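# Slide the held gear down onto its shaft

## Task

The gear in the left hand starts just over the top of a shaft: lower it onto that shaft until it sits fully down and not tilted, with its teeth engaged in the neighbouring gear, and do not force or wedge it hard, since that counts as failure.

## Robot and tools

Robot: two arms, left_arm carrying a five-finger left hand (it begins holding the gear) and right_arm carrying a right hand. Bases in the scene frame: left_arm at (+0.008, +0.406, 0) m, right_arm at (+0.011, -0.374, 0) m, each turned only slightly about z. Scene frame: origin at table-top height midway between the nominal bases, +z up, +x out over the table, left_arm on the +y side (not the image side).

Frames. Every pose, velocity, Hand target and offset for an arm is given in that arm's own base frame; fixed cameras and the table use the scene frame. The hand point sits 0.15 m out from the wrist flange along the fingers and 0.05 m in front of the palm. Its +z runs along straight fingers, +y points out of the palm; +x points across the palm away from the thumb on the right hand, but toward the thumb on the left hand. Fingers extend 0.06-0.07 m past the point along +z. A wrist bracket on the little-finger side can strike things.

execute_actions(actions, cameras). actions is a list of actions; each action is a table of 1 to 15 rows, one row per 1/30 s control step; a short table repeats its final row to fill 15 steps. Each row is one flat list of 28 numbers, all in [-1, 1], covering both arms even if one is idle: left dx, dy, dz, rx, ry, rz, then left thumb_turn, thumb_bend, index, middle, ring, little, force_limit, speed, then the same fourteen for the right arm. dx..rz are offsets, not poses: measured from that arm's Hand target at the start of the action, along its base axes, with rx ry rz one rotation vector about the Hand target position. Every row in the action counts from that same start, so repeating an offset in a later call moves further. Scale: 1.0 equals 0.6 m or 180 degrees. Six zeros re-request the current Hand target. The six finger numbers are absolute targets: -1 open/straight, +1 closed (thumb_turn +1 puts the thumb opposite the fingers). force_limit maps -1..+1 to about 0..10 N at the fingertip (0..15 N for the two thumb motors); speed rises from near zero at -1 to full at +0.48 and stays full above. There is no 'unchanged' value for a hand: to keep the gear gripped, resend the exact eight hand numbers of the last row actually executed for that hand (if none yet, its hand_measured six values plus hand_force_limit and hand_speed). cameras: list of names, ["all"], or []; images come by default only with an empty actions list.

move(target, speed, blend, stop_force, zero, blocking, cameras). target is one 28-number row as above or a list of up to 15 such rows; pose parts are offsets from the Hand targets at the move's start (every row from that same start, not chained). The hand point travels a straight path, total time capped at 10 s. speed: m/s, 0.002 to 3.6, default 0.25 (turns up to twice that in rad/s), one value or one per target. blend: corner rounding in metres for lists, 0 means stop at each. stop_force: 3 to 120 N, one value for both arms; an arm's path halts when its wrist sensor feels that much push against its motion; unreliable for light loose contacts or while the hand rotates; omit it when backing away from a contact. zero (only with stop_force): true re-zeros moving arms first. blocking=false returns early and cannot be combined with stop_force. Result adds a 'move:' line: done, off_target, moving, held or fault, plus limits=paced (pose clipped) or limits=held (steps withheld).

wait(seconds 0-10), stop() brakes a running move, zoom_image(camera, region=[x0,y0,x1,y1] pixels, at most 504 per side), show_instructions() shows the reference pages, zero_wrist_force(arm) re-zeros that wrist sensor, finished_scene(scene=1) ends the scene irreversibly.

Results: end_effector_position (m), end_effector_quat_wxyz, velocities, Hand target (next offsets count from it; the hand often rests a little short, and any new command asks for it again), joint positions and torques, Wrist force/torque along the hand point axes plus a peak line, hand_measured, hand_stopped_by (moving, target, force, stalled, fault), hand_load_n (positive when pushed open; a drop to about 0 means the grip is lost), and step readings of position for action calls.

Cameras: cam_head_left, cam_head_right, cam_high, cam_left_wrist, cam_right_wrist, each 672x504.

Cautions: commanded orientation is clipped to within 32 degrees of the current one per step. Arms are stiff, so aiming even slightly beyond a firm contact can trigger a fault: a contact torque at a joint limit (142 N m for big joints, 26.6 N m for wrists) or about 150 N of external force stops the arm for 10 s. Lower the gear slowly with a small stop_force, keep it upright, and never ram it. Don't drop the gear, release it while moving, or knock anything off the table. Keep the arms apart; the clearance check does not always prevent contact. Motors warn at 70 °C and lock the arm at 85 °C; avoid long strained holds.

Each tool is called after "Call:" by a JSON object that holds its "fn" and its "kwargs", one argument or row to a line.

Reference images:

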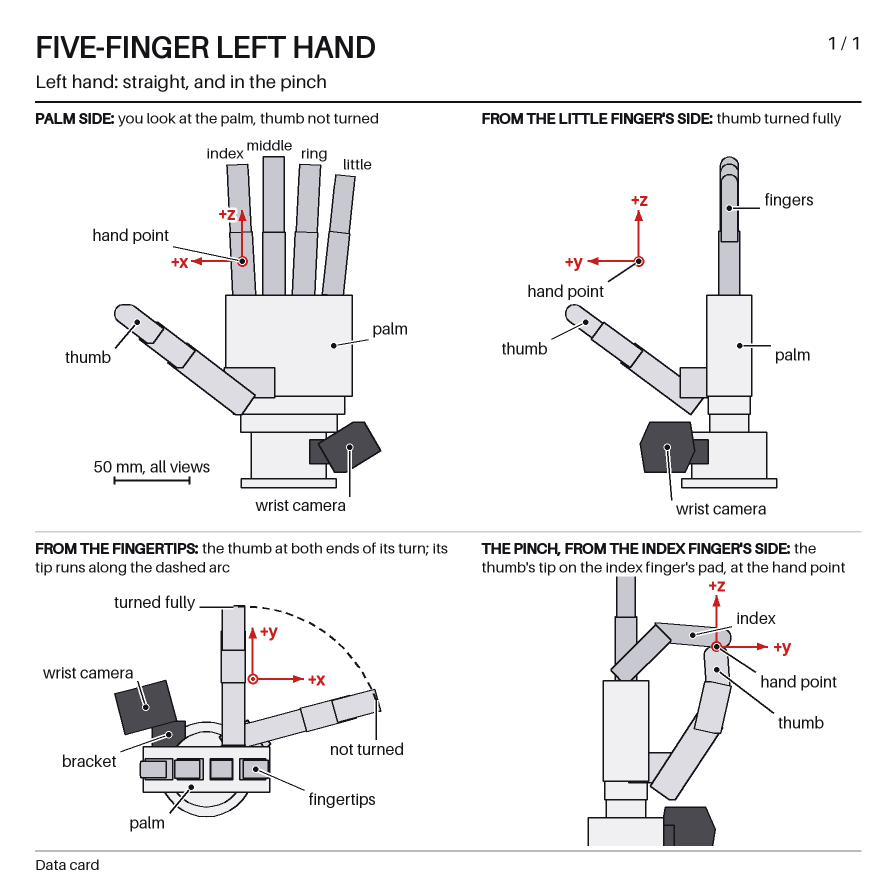

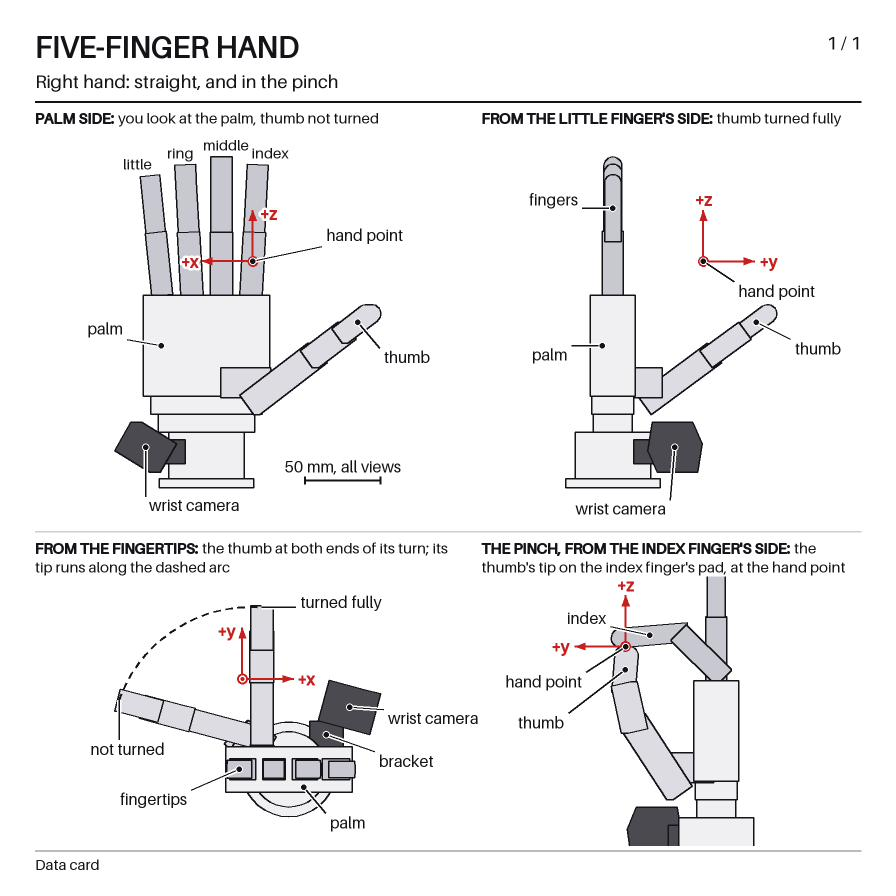

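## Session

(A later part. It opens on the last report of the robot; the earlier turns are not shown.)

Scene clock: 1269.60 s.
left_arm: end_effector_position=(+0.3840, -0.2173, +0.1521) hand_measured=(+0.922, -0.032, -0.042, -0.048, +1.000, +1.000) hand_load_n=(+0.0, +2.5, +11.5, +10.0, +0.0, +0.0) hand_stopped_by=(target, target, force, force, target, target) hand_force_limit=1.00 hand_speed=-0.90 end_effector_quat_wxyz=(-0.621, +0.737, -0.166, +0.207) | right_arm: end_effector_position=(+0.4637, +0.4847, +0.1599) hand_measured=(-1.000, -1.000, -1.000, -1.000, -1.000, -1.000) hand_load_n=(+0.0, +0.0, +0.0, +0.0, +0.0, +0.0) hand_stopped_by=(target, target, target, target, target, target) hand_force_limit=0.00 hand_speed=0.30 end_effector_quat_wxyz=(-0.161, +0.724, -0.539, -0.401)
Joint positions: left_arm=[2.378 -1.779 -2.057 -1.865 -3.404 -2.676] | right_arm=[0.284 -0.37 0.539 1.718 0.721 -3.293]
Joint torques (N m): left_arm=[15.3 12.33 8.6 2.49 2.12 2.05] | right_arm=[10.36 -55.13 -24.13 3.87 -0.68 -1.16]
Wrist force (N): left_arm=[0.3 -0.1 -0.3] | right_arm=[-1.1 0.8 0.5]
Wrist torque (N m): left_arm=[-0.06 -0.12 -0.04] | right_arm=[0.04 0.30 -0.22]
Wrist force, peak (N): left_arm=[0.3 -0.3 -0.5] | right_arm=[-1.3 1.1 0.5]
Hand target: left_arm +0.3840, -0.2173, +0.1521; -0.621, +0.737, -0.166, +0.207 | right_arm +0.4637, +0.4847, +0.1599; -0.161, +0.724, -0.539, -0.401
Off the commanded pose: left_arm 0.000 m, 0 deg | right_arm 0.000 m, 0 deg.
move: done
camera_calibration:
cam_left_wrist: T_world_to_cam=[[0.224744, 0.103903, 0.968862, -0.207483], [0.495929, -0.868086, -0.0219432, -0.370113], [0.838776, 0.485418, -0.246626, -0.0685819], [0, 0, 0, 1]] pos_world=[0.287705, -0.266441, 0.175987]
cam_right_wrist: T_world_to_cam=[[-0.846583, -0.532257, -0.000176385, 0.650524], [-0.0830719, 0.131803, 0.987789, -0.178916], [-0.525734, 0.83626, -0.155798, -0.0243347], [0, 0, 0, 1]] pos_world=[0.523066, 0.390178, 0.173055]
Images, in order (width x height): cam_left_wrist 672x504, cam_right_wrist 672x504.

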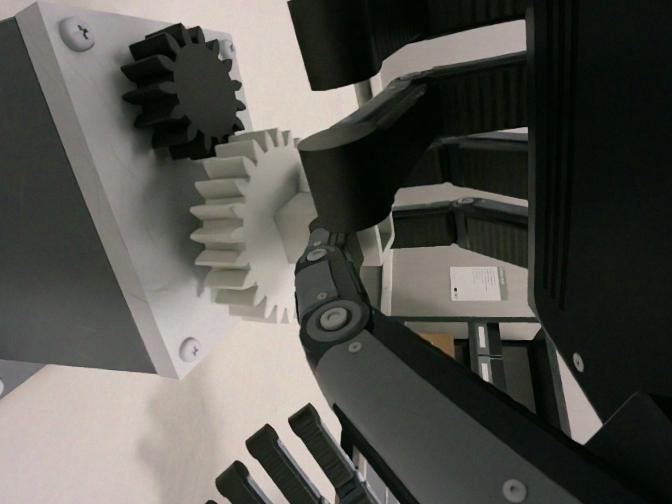

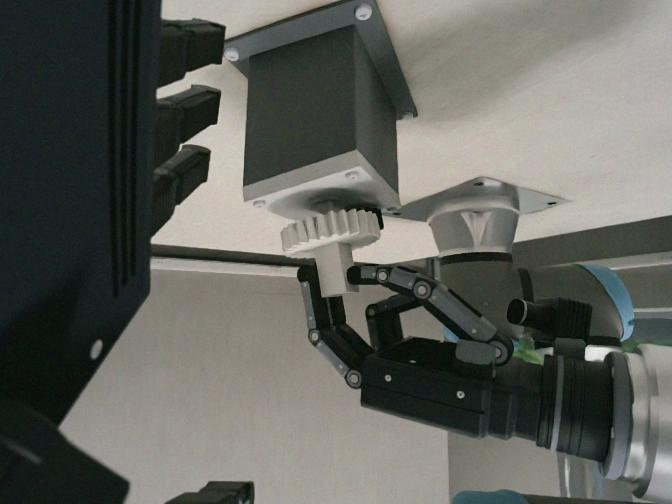

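Call:
{"fn": "move", "kwargs": {
  "target": [0.00224,0.00166,-0.0198,0,0,0,0.922,-0.032,-0.040,-0.048,1.0,1.0,1.0,-0.9,0,0,0,0,0,0,-1,-1,-1,-1,-1,-1,0,0.3],
  "speed": 0.006,
  "stop_force": 3.5,
  "cameras": ["cam_right_wrist","cam_left_wrist"]
}}

Call:
{"fn": "zoom_image", "kwargs": {
  "camera": "cam_left_wrist",
  "region": [150, 60, 290, 180]
}}

Call:
{"fn": "zoom_image", "kwargs": {
  "camera": "cam_right_wrist",
  "region": [270, 165, 390, 265]
}}

Scene clock: 1526.83 s.
left_arm: end_effector_position=(+0.3853, -0.2163, +0.1403) hand_measured=(+0.922, -0.032, -0.042, -0.048, +1.000, +1.000) hand_load_n=(+0.5, +2.0, +12.0, +10.0, +0.0, +0.0) hand_stopped_by=(target, target, force, force, target, target) hand_force_limit=1.00 hand_speed=-0.90 end_effector_quat_wxyz=(-0.621, +0.737, -0.166, +0.207) | right_arm: end_effector_position=(+0.4637, +0.4847, +0.1599) hand_measured=(-1.000, -1.000, -1.000, -1.000, -1.000, -1.000) hand_load_n=(+0.0, +0.0, +0.0, +0.0, +0.0, +0.0) hand_stopped_by=(target, target, target, target, target, target) hand_force_limit=0.00 hand_speed=0.30 end_effector_quat_wxyz=(-0.161, +0.724, -0.539, -0.401)
Joint positions: left_arm=[2.382 -1.799 -2.072 -1.822 -3.401 -2.668] | right_arm=[0.284 -0.37 0.539 1.718 0.721 -3.293]
Joint torques (N m): left_arm=[14.71 12.43 7.78 2.27 1.8 2.06] | right_arm=[11.99 -54.65 -22.21 3.72 -0.6 -1.22]
Motor temperatures (°C): left_arm=[33 31 32 34 36 40] | right_arm=[29 32 31 38 36 39]
Wrist force (N): left_arm=[0.9 -0.5 -0.6] | right_arm=[-1.1 1.0 0.5]
Wrist torque (N m): left_arm=[-0.03 -0.08 -0.06] | right_arm=[0.07 0.29 -0.21]
Wrist force, peak (N): left_arm=[1.0 -0.6 -0.5] | right_arm=[-1.6 1.0 0.7]
Hand target: left_arm +0.3853, -0.2163, +0.1403; -0.621, +0.737, -0.166, +0.207 | right_arm +0.4637, +0.4847, +0.1599; -0.161, +0.724, -0.539, -0.401
Off the commanded pose: left_arm 0.000 m, 0 deg | right_arm 0.000 m, 0 deg.
move: done
camera_calibration:
cam_left_wrist: T_world_to_cam=[[0.224744, 0.103903, 0.968862, -0.196372], [0.495929, -0.868086, -0.0219432, -0.3702], [0.838776, 0.485418, -0.246626, -0.0731764], [0, 0, 0, 1]] pos_world=[0.289105, -0.265441, 0.164087]
cam_right_wrist: T_world_to_cam=[[-0.846583, -0.532257, -0.000176385, 0.650524], [-0.0830719, 0.131803, 0.987789, -0.178916], [-0.525734, 0.83626, -0.155798, -0.0243347], [0, 0, 0, 1]] pos_world=[0.523066, 0.390178, 0.173055]
Images, in order (width x height): cam_left_wrist 672x504, cam_right_wrist 672x504.

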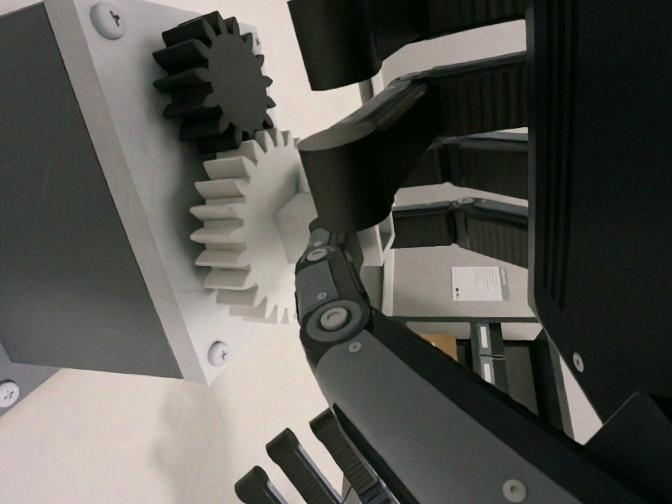

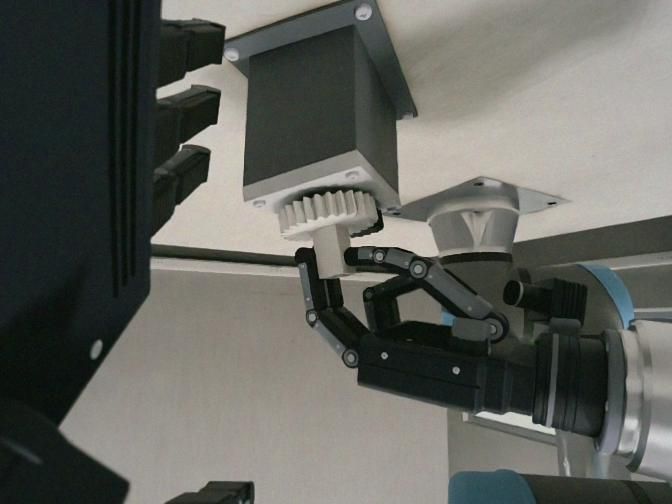

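Scaled by 3.600 from the camera's 672x504 image, which has a finer 960x720 frame.

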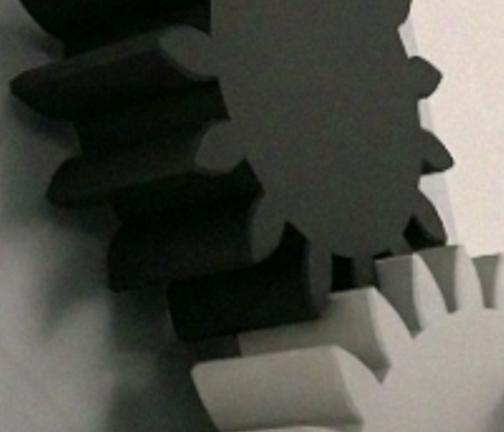

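Scaled by 4.200 from the camera's 672x504 image, which has a finer 960x720 frame.

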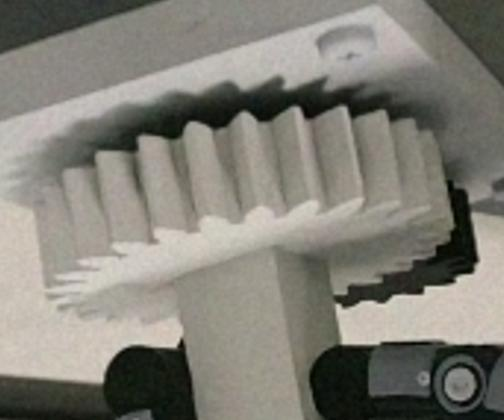

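Call:
{"fn": "move", "kwargs": {
  "target": [0.00093,0.00069,-0.00825,0,0,0,0.922,-0.032,-0.040,-0.048,1.0,1.0,1.0,-0.9,0,0,0,0,0,0,-1,-1,-1,-1,-1,-1,0,0.3],
  "speed": 0.004,
  "stop_force": 4,
  "cameras": ["cam_right_wrist","cam_left_wrist"]
}}

Call:
{"fn": "zoom_image", "kwargs": {
  "camera": "cam_left_wrist",
  "region": [150, 60, 290, 340]
}}

Call:
{"fn": "zoom_image", "kwargs": {
  "camera": "cam_right_wrist",
  "region": [270, 165, 390, 265]
}}

Scene clock: 1537.77 s.
left_arm: end_effector_position=(+0.3856, -0.2161, +0.1372) hand_measured=(+0.922, -0.032, -0.042, -0.048, +1.000, +1.000) hand_load_n=(+0.0, +0.5, +12.0, +10.0, +0.0, +0.0) hand_stopped_by=(target, target, force, force, target, target) hand_force_limit=1.00 hand_speed=-0.90 end_effector_quat_wxyz=(-0.621, +0.737, -0.166, +0.207) | right_arm: end_effector_position=(+0.4637, +0.4847, +0.1599) hand_measured=(-1.000, -1.000, -1.000, -1.000, -1.000, -1.000) hand_load_n=(+0.0, +0.0, +0.0, +0.0, +0.0, +0.0) hand_stopped_by=(target, target, target, target, target, target) hand_force_limit=0.00 hand_speed=0.30 end_effector_quat_wxyz=(-0.161, +0.724, -0.539, -0.401)
Joint positions: left_arm=[2.383 -1.805 -2.076 -1.811 -3.4 -2.666] | right_arm=[0.284 -0.37 0.539 1.718 0.721 -3.293]
Joint torques (N m): left_arm=[-0.84 38.97 21.49 -0.4 -0.94 -1.66] | right_arm=[11.77 -55.24 -24.36 3.96 -0.7 -1.25]
Wrist force (N): left_arm=[0.4 -3.0 -0.7] | right_arm=[-1.4 0.9 0.7]
Wrist torque (N m): left_arm=[-0.06 -0.07 -0.07] | right_arm=[0.04 0.33 -0.23]
Wrist force, peak (N): left_arm=[0.0 -8.8 -0.8] | right_arm=[-1.3 1.0 0.9]
Hand target: left_arm +0.3856, -0.2161, +0.1372; -0.621, +0.737, -0.166, +0.207 (not the last commanded pose) | right_arm +0.4637, +0.4847, +0.1599; -0.161, +0.724, -0.539, -0.401
Off the commanded pose: left_arm 0.002 m, 0 deg | right_arm 0.000 m, 0 deg.
move: contact (left_arm)
camera_calibration:
cam_left_wrist: T_world_to_cam=[[0.224743, 0.103929, 0.96886, -0.193556], [0.496048, -0.868018, -0.0219543, -0.370169], [0.838706, 0.485535, -0.246635, -0.0742609], [0, 0, 0, 1]] pos_world=[0.289405, -0.265141, 0.161086]
cam_right_wrist: T_world_to_cam=[[-0.846583, -0.532257, -0.000176385, 0.650524], [-0.0830719, 0.131803, 0.987789, -0.178916], [-0.525734, 0.83626, -0.155798, -0.0243347], [0, 0, 0, 1]] pos_world=[0.523066, 0.390178, 0.173055]
Images, in order (width x height): cam_left_wrist 672x504, cam_right_wrist 672x504.

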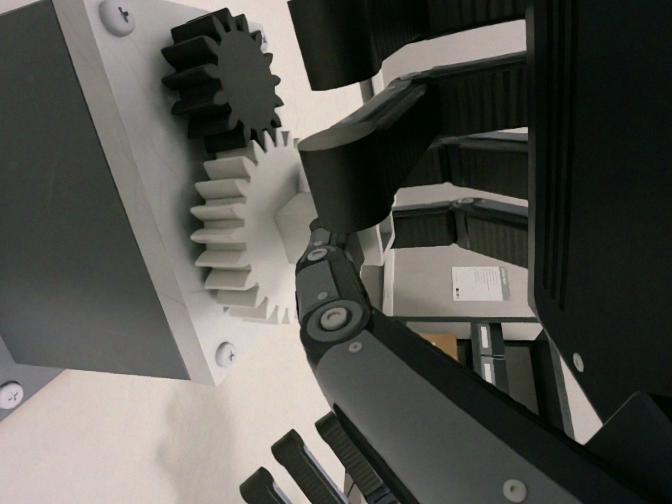

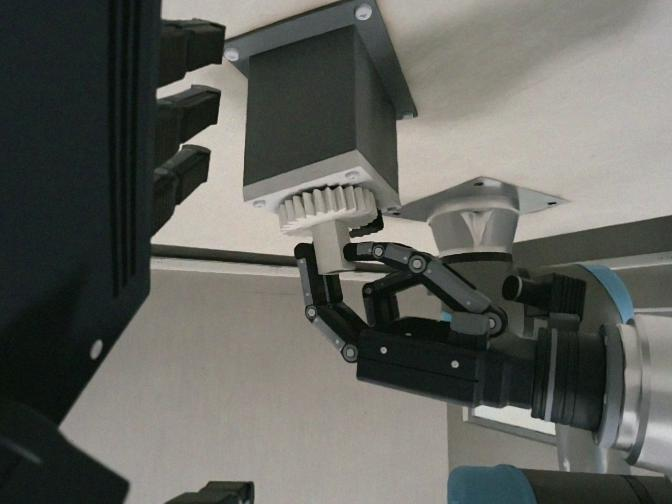

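Scaled by 1.800 from the camera's 672x504 image, which has a finer 960x720 frame.

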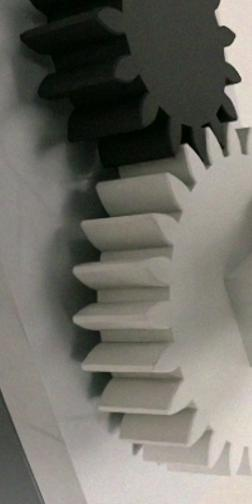

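Scaled by 4.200 from the camera's 672x504 image, which has a finer 960x720 frame.

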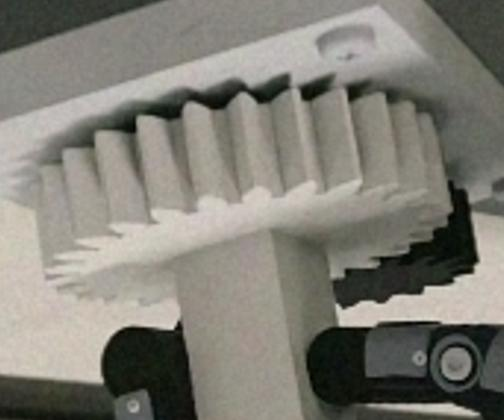

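Call:
{"fn": "move", "kwargs": {
  "target": [0,0,0,0,0,0,0.922,-0.032,-0.5,-0.5,1.0,1.0,1.0,-0.6,0,0,0,0,0,0,-1,-1,-1,-1,-1,-1,0,0.3],
  "cameras": ["cam_right_wrist","cam_left_wrist"]
}}

Call:
{"fn": "zoom_image", "kwargs": {
  "camera": "cam_right_wrist",
  "region": [260, 160, 400, 290]
}}

Call:
{"fn": "zoom_image", "kwargs": {
  "camera": "cam_left_wrist",
  "region": [150, 60, 400, 340]
}}

Scene clock: 1583.20 s.
left_arm: end_effector_position=(+0.3856, -0.2161, +0.1372) hand_measured=(+0.922, -0.032, -0.500, -0.500, +1.000, +1.000) hand_load_n=(+0.0, +0.0, +0.0, +0.0, -0.5, +0.0) hand_stopped_by=(target, target, target, target, target, target) hand_force_limit=1.00 hand_speed=-0.60 end_effector_quat_wxyz=(-0.621, +0.737, -0.166, +0.207) | right_arm: end_effector_position=(+0.4637, +0.4847, +0.1599) hand_measured=(-1.000, -1.000, -1.000, -1.000, -1.000, -1.000) hand_load_n=(-0.5, +0.0, +0.0, +0.0, +0.0, -0.5) hand_stopped_by=(target, target, target, target, target, target) hand_force_limit=0.00 hand_speed=0.30 end_effector_quat_wxyz=(-0.161, +0.724, -0.539, -0.401)
Joint positions: left_arm=[2.383 -1.805 -2.076 -1.811 -3.4 -2.666] | right_arm=[0.284 -0.37 0.539 1.718 0.721 -3.293]
Joint torques (N m): left_arm=[-14.84 39.01 21.36 0.36 -0.34 -1.65] | right_arm=[11.77 -54.25 -23.11 3.62 -0.8 -1.26]
Wrist force (N): left_arm=[0.0 -0.5 -0.3] | right_arm=[-1.2 1.0 0.5]
Wrist torque (N m): left_arm=[-0.06 -0.07 -0.06] | right_arm=[0.08 0.30 -0.21]
Wrist force, peak (N): left_arm=[0.5 -3.5 -1.3] | right_arm=[-1.4 1.0 0.8]
Hand target: left_arm +0.3856, -0.2161, +0.1372; -0.621, +0.737, -0.166, +0.207 | right_arm +0.4637, +0.4847, +0.1599; -0.161, +0.724, -0.539, -0.401
Off the commanded pose: left_arm 0.000 m, 0 deg | right_arm 0.000 m, 0 deg.
move: done
camera_calibration:
cam_left_wrist: T_world_to_cam=[[0.224754, 0.10391, 0.968859, -0.193564], [0.496043, -0.86802, -0.0219761, -0.370164], [0.838706, 0.485535, -0.246634, -0.0742609], [0, 0, 0, 1]] pos_world=[0.289405, -0.265141, 0.161087]
cam_right_wrist: T_world_to_cam=[[-0.846583, -0.532257, -0.000176385, 0.650524], [-0.0830719, 0.131803, 0.987789, -0.178916], [-0.525734, 0.83626, -0.155798, -0.0243347], [0, 0, 0, 1]] pos_world=[0.523066, 0.390178, 0.173055]
Images, in order (width x height): cam_left_wrist 672x504, cam_right_wrist 672x504.

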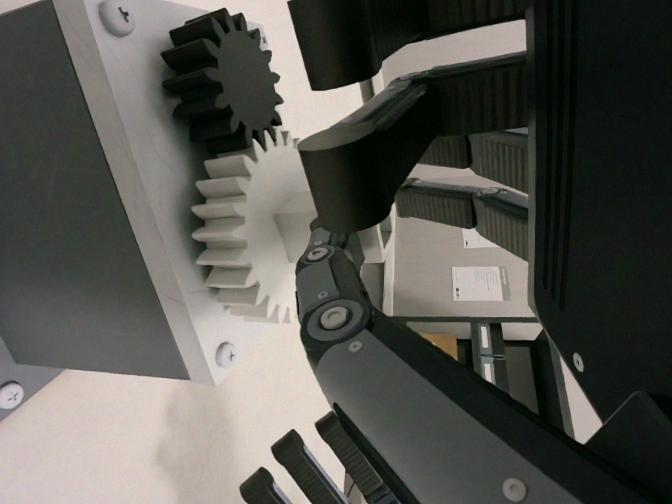

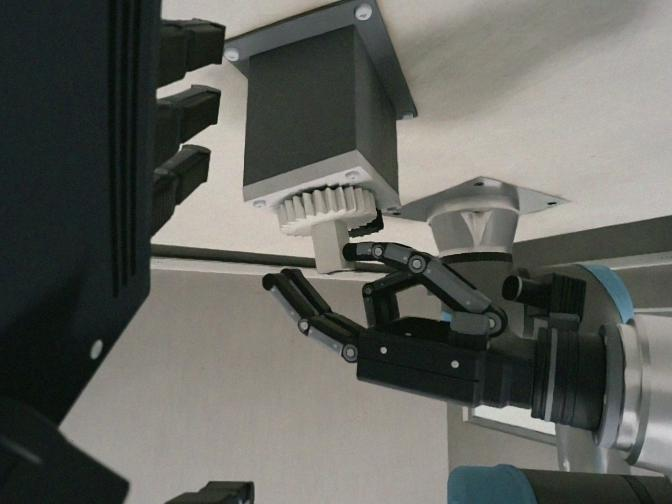

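Scaled by 3.600 from the camera's 672x504 image, which has a finer 960x720 frame.

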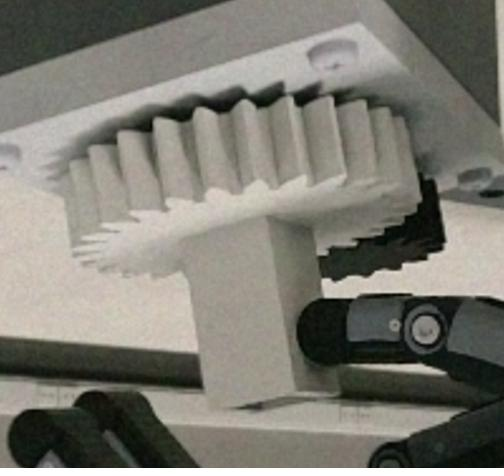

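Scaled by 1.800 from the camera's 672x504 image, which has a finer 960x720 frame.

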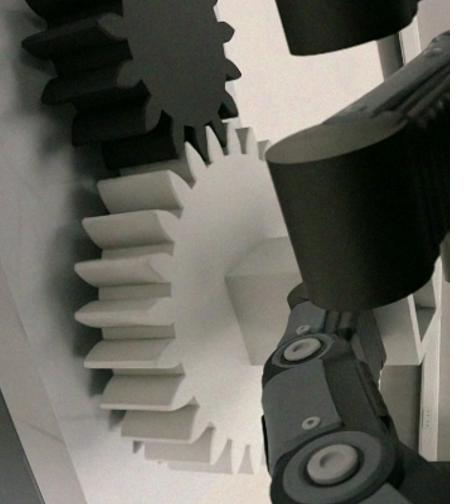

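Call:
{"fn": "move", "kwargs": {
  "target": [
    [-0.0042,-0.0071,-0.0011,0,0,0,0.922,-0.032,-0.5,-0.5,1.0,1.0,1.0,-0.6,0,0,0,0,0,0,-1,-1,-1,-1,-1,-1,0,0.3],
    [-0.0167,-0.0150,0.075,0,0,0,0.922,-0.032,-0.5,-0.5,1.0,1.0,1.0,-0.6,0,0,0,0,0,0,-1,-1,-1,-1,-1,-1,0,0.3]
  ],
  "speed": [0.02,0.08],
  "cameras": ["cam_right_wrist","cam_left_wrist","cam_high"]
}}

Call:
{"fn": "zoom_image", "kwargs": {
  "camera": "cam_right_wrist",
  "region": [260, 160, 400, 290]
}}

Call:
{"fn": "zoom_image", "kwargs": {
  "camera": "cam_left_wrist",
  "region": [0, 60, 300, 340]
}}

Scene clock: 1600.00 s.
left_arm: end_effector_position=(+0.3756, -0.2251, +0.1822) hand_measured=(+0.922, -0.032, -0.500, -0.500, +1.000, +1.000) hand_load_n=(+0.0, +0.0, +0.0, +0.0, +0.0, +0.0) hand_stopped_by=(target, target, target, target, target, target) hand_force_limit=1.00 hand_speed=-0.60 end_effector_quat_wxyz=(-0.621, +0.737, -0.166, +0.207) | right_arm: end_effector_position=(+0.4637, +0.4847, +0.1599) hand_measured=(-1.000, -1.000, -1.000, -1.000, -1.000, -1.000) hand_load_n=(+0.0, +0.0, +0.0, +0.0, +0.0, +0.0) hand_stopped_by=(target, target, target, target, target, target) hand_force_limit=0.00 hand_speed=0.30 end_effector_quat_wxyz=(-0.161, +0.724, -0.539, -0.401)
Joint positions: left_arm=[2.353 -1.742 -1.999 -2.007 -3.426 -2.726] | right_arm=[0.284 -0.37 0.539 1.718 0.721 -3.293]
Joint torques (N m): left_arm=[-14.88 36.99 23.84 -0.45 -0.64 -2.4] | right_arm=[9.03 -55.28 -25.29 3.78 -0.77 -1.08]
Wrist force (N): left_arm=[0.5 -0.8 -0.1] | right_arm=[-1.2 0.9 0.6]
Wrist torque (N m): left_arm=[-0.13 -0.13 0.03] | right_arm=[0.05 0.31 -0.22]
Wrist force, peak (N): left_arm=[0.5 -1.0 -0.4] | right_arm=[-1.6 0.8 0.7]
Hand target: left_arm +0.3756, -0.2251, +0.1822; -0.621, +0.737, -0.166, +0.207 | right_arm +0.4637, +0.4847, +0.1599; -0.161, +0.724, -0.539, -0.401
Off the commanded pose: left_arm 0.000 m, 0 deg | right_arm 0.000 m, 0 deg.
move: done
camera_calibration:
cam_left_wrist: T_world_to_cam=[[0.224779, 0.104034, 0.96884, -0.233852], [0.495948, -0.868077, -0.0218501, -0.372045], [0.838755, 0.485406, -0.246721, -0.0504614], [0, 0, 0, 1]] pos_world=[0.279405, -0.274141, 0.205986]
cam_right_wrist: T_world_to_cam=[[-0.846583, -0.532257, -0.000176385, 0.650524], [-0.0830719, 0.131803, 0.987789, -0.178916], [-0.525734, 0.83626, -0.155798, -0.0243347], [0, 0, 0, 1]] pos_world=[0.523066, 0.390178, 0.173055]
Images, in order (width x height): cam_high 672x504, cam_left_wrist 672x504, cam_right_wrist 672x504.

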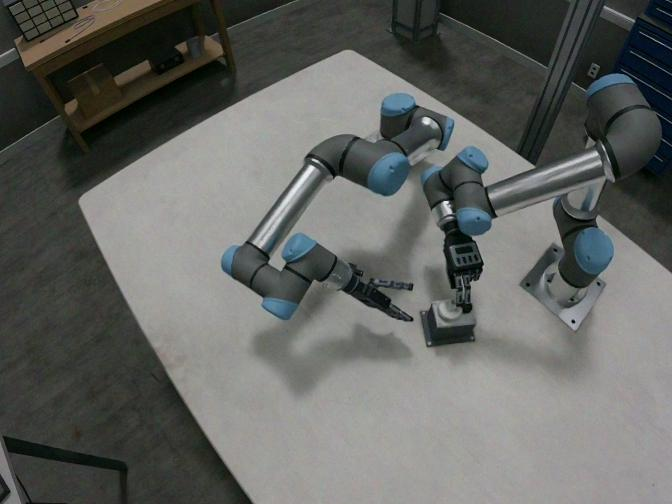

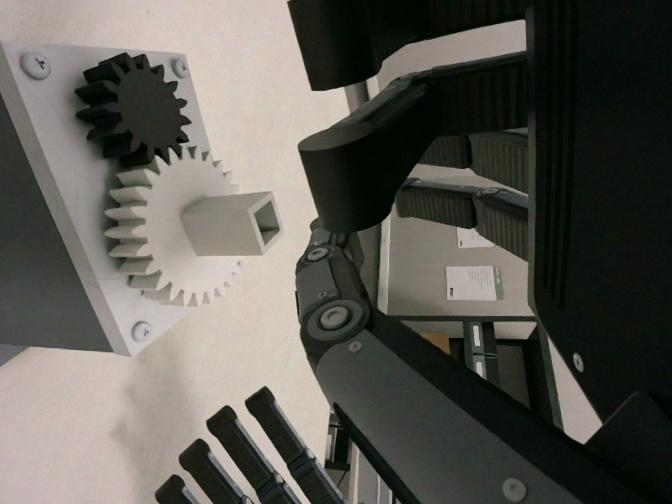

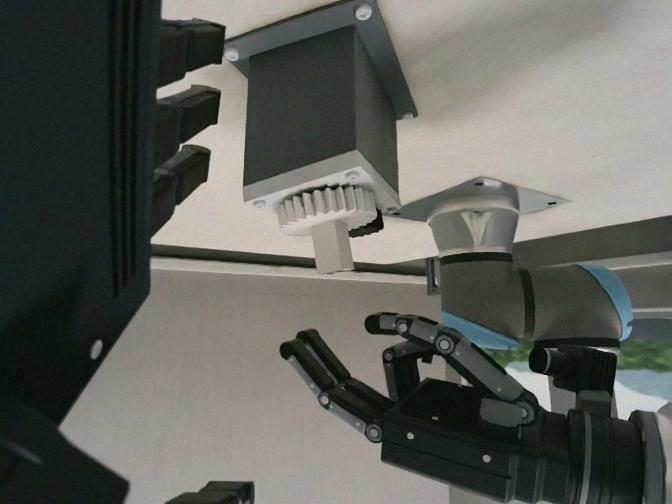

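Scaled by 3.600 from the camera's 672x504 image, which has a finer 960x720 frame.

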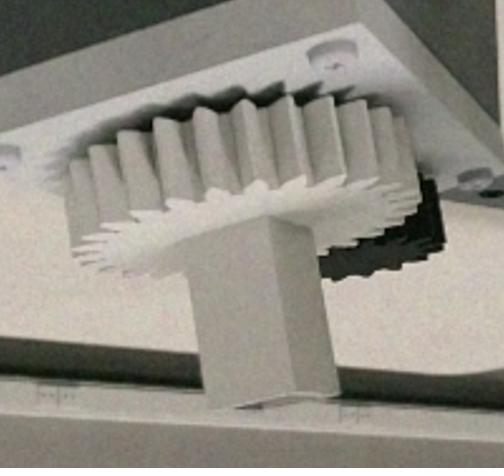

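Scaled by 1.680 from the camera's 672x504 image, which has a finer 960x720 frame.

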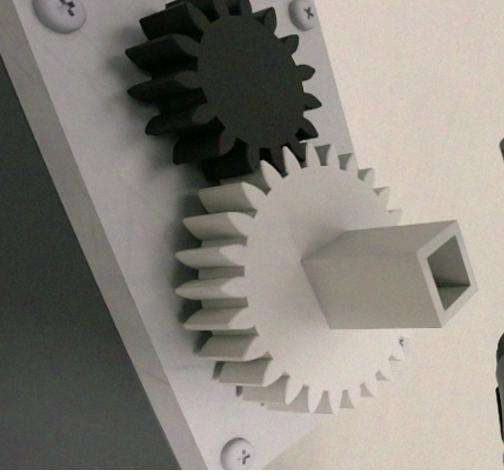

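Call:
{"fn": "finished_scene", "kwargs": {

}}

The scene is finished: the task was done.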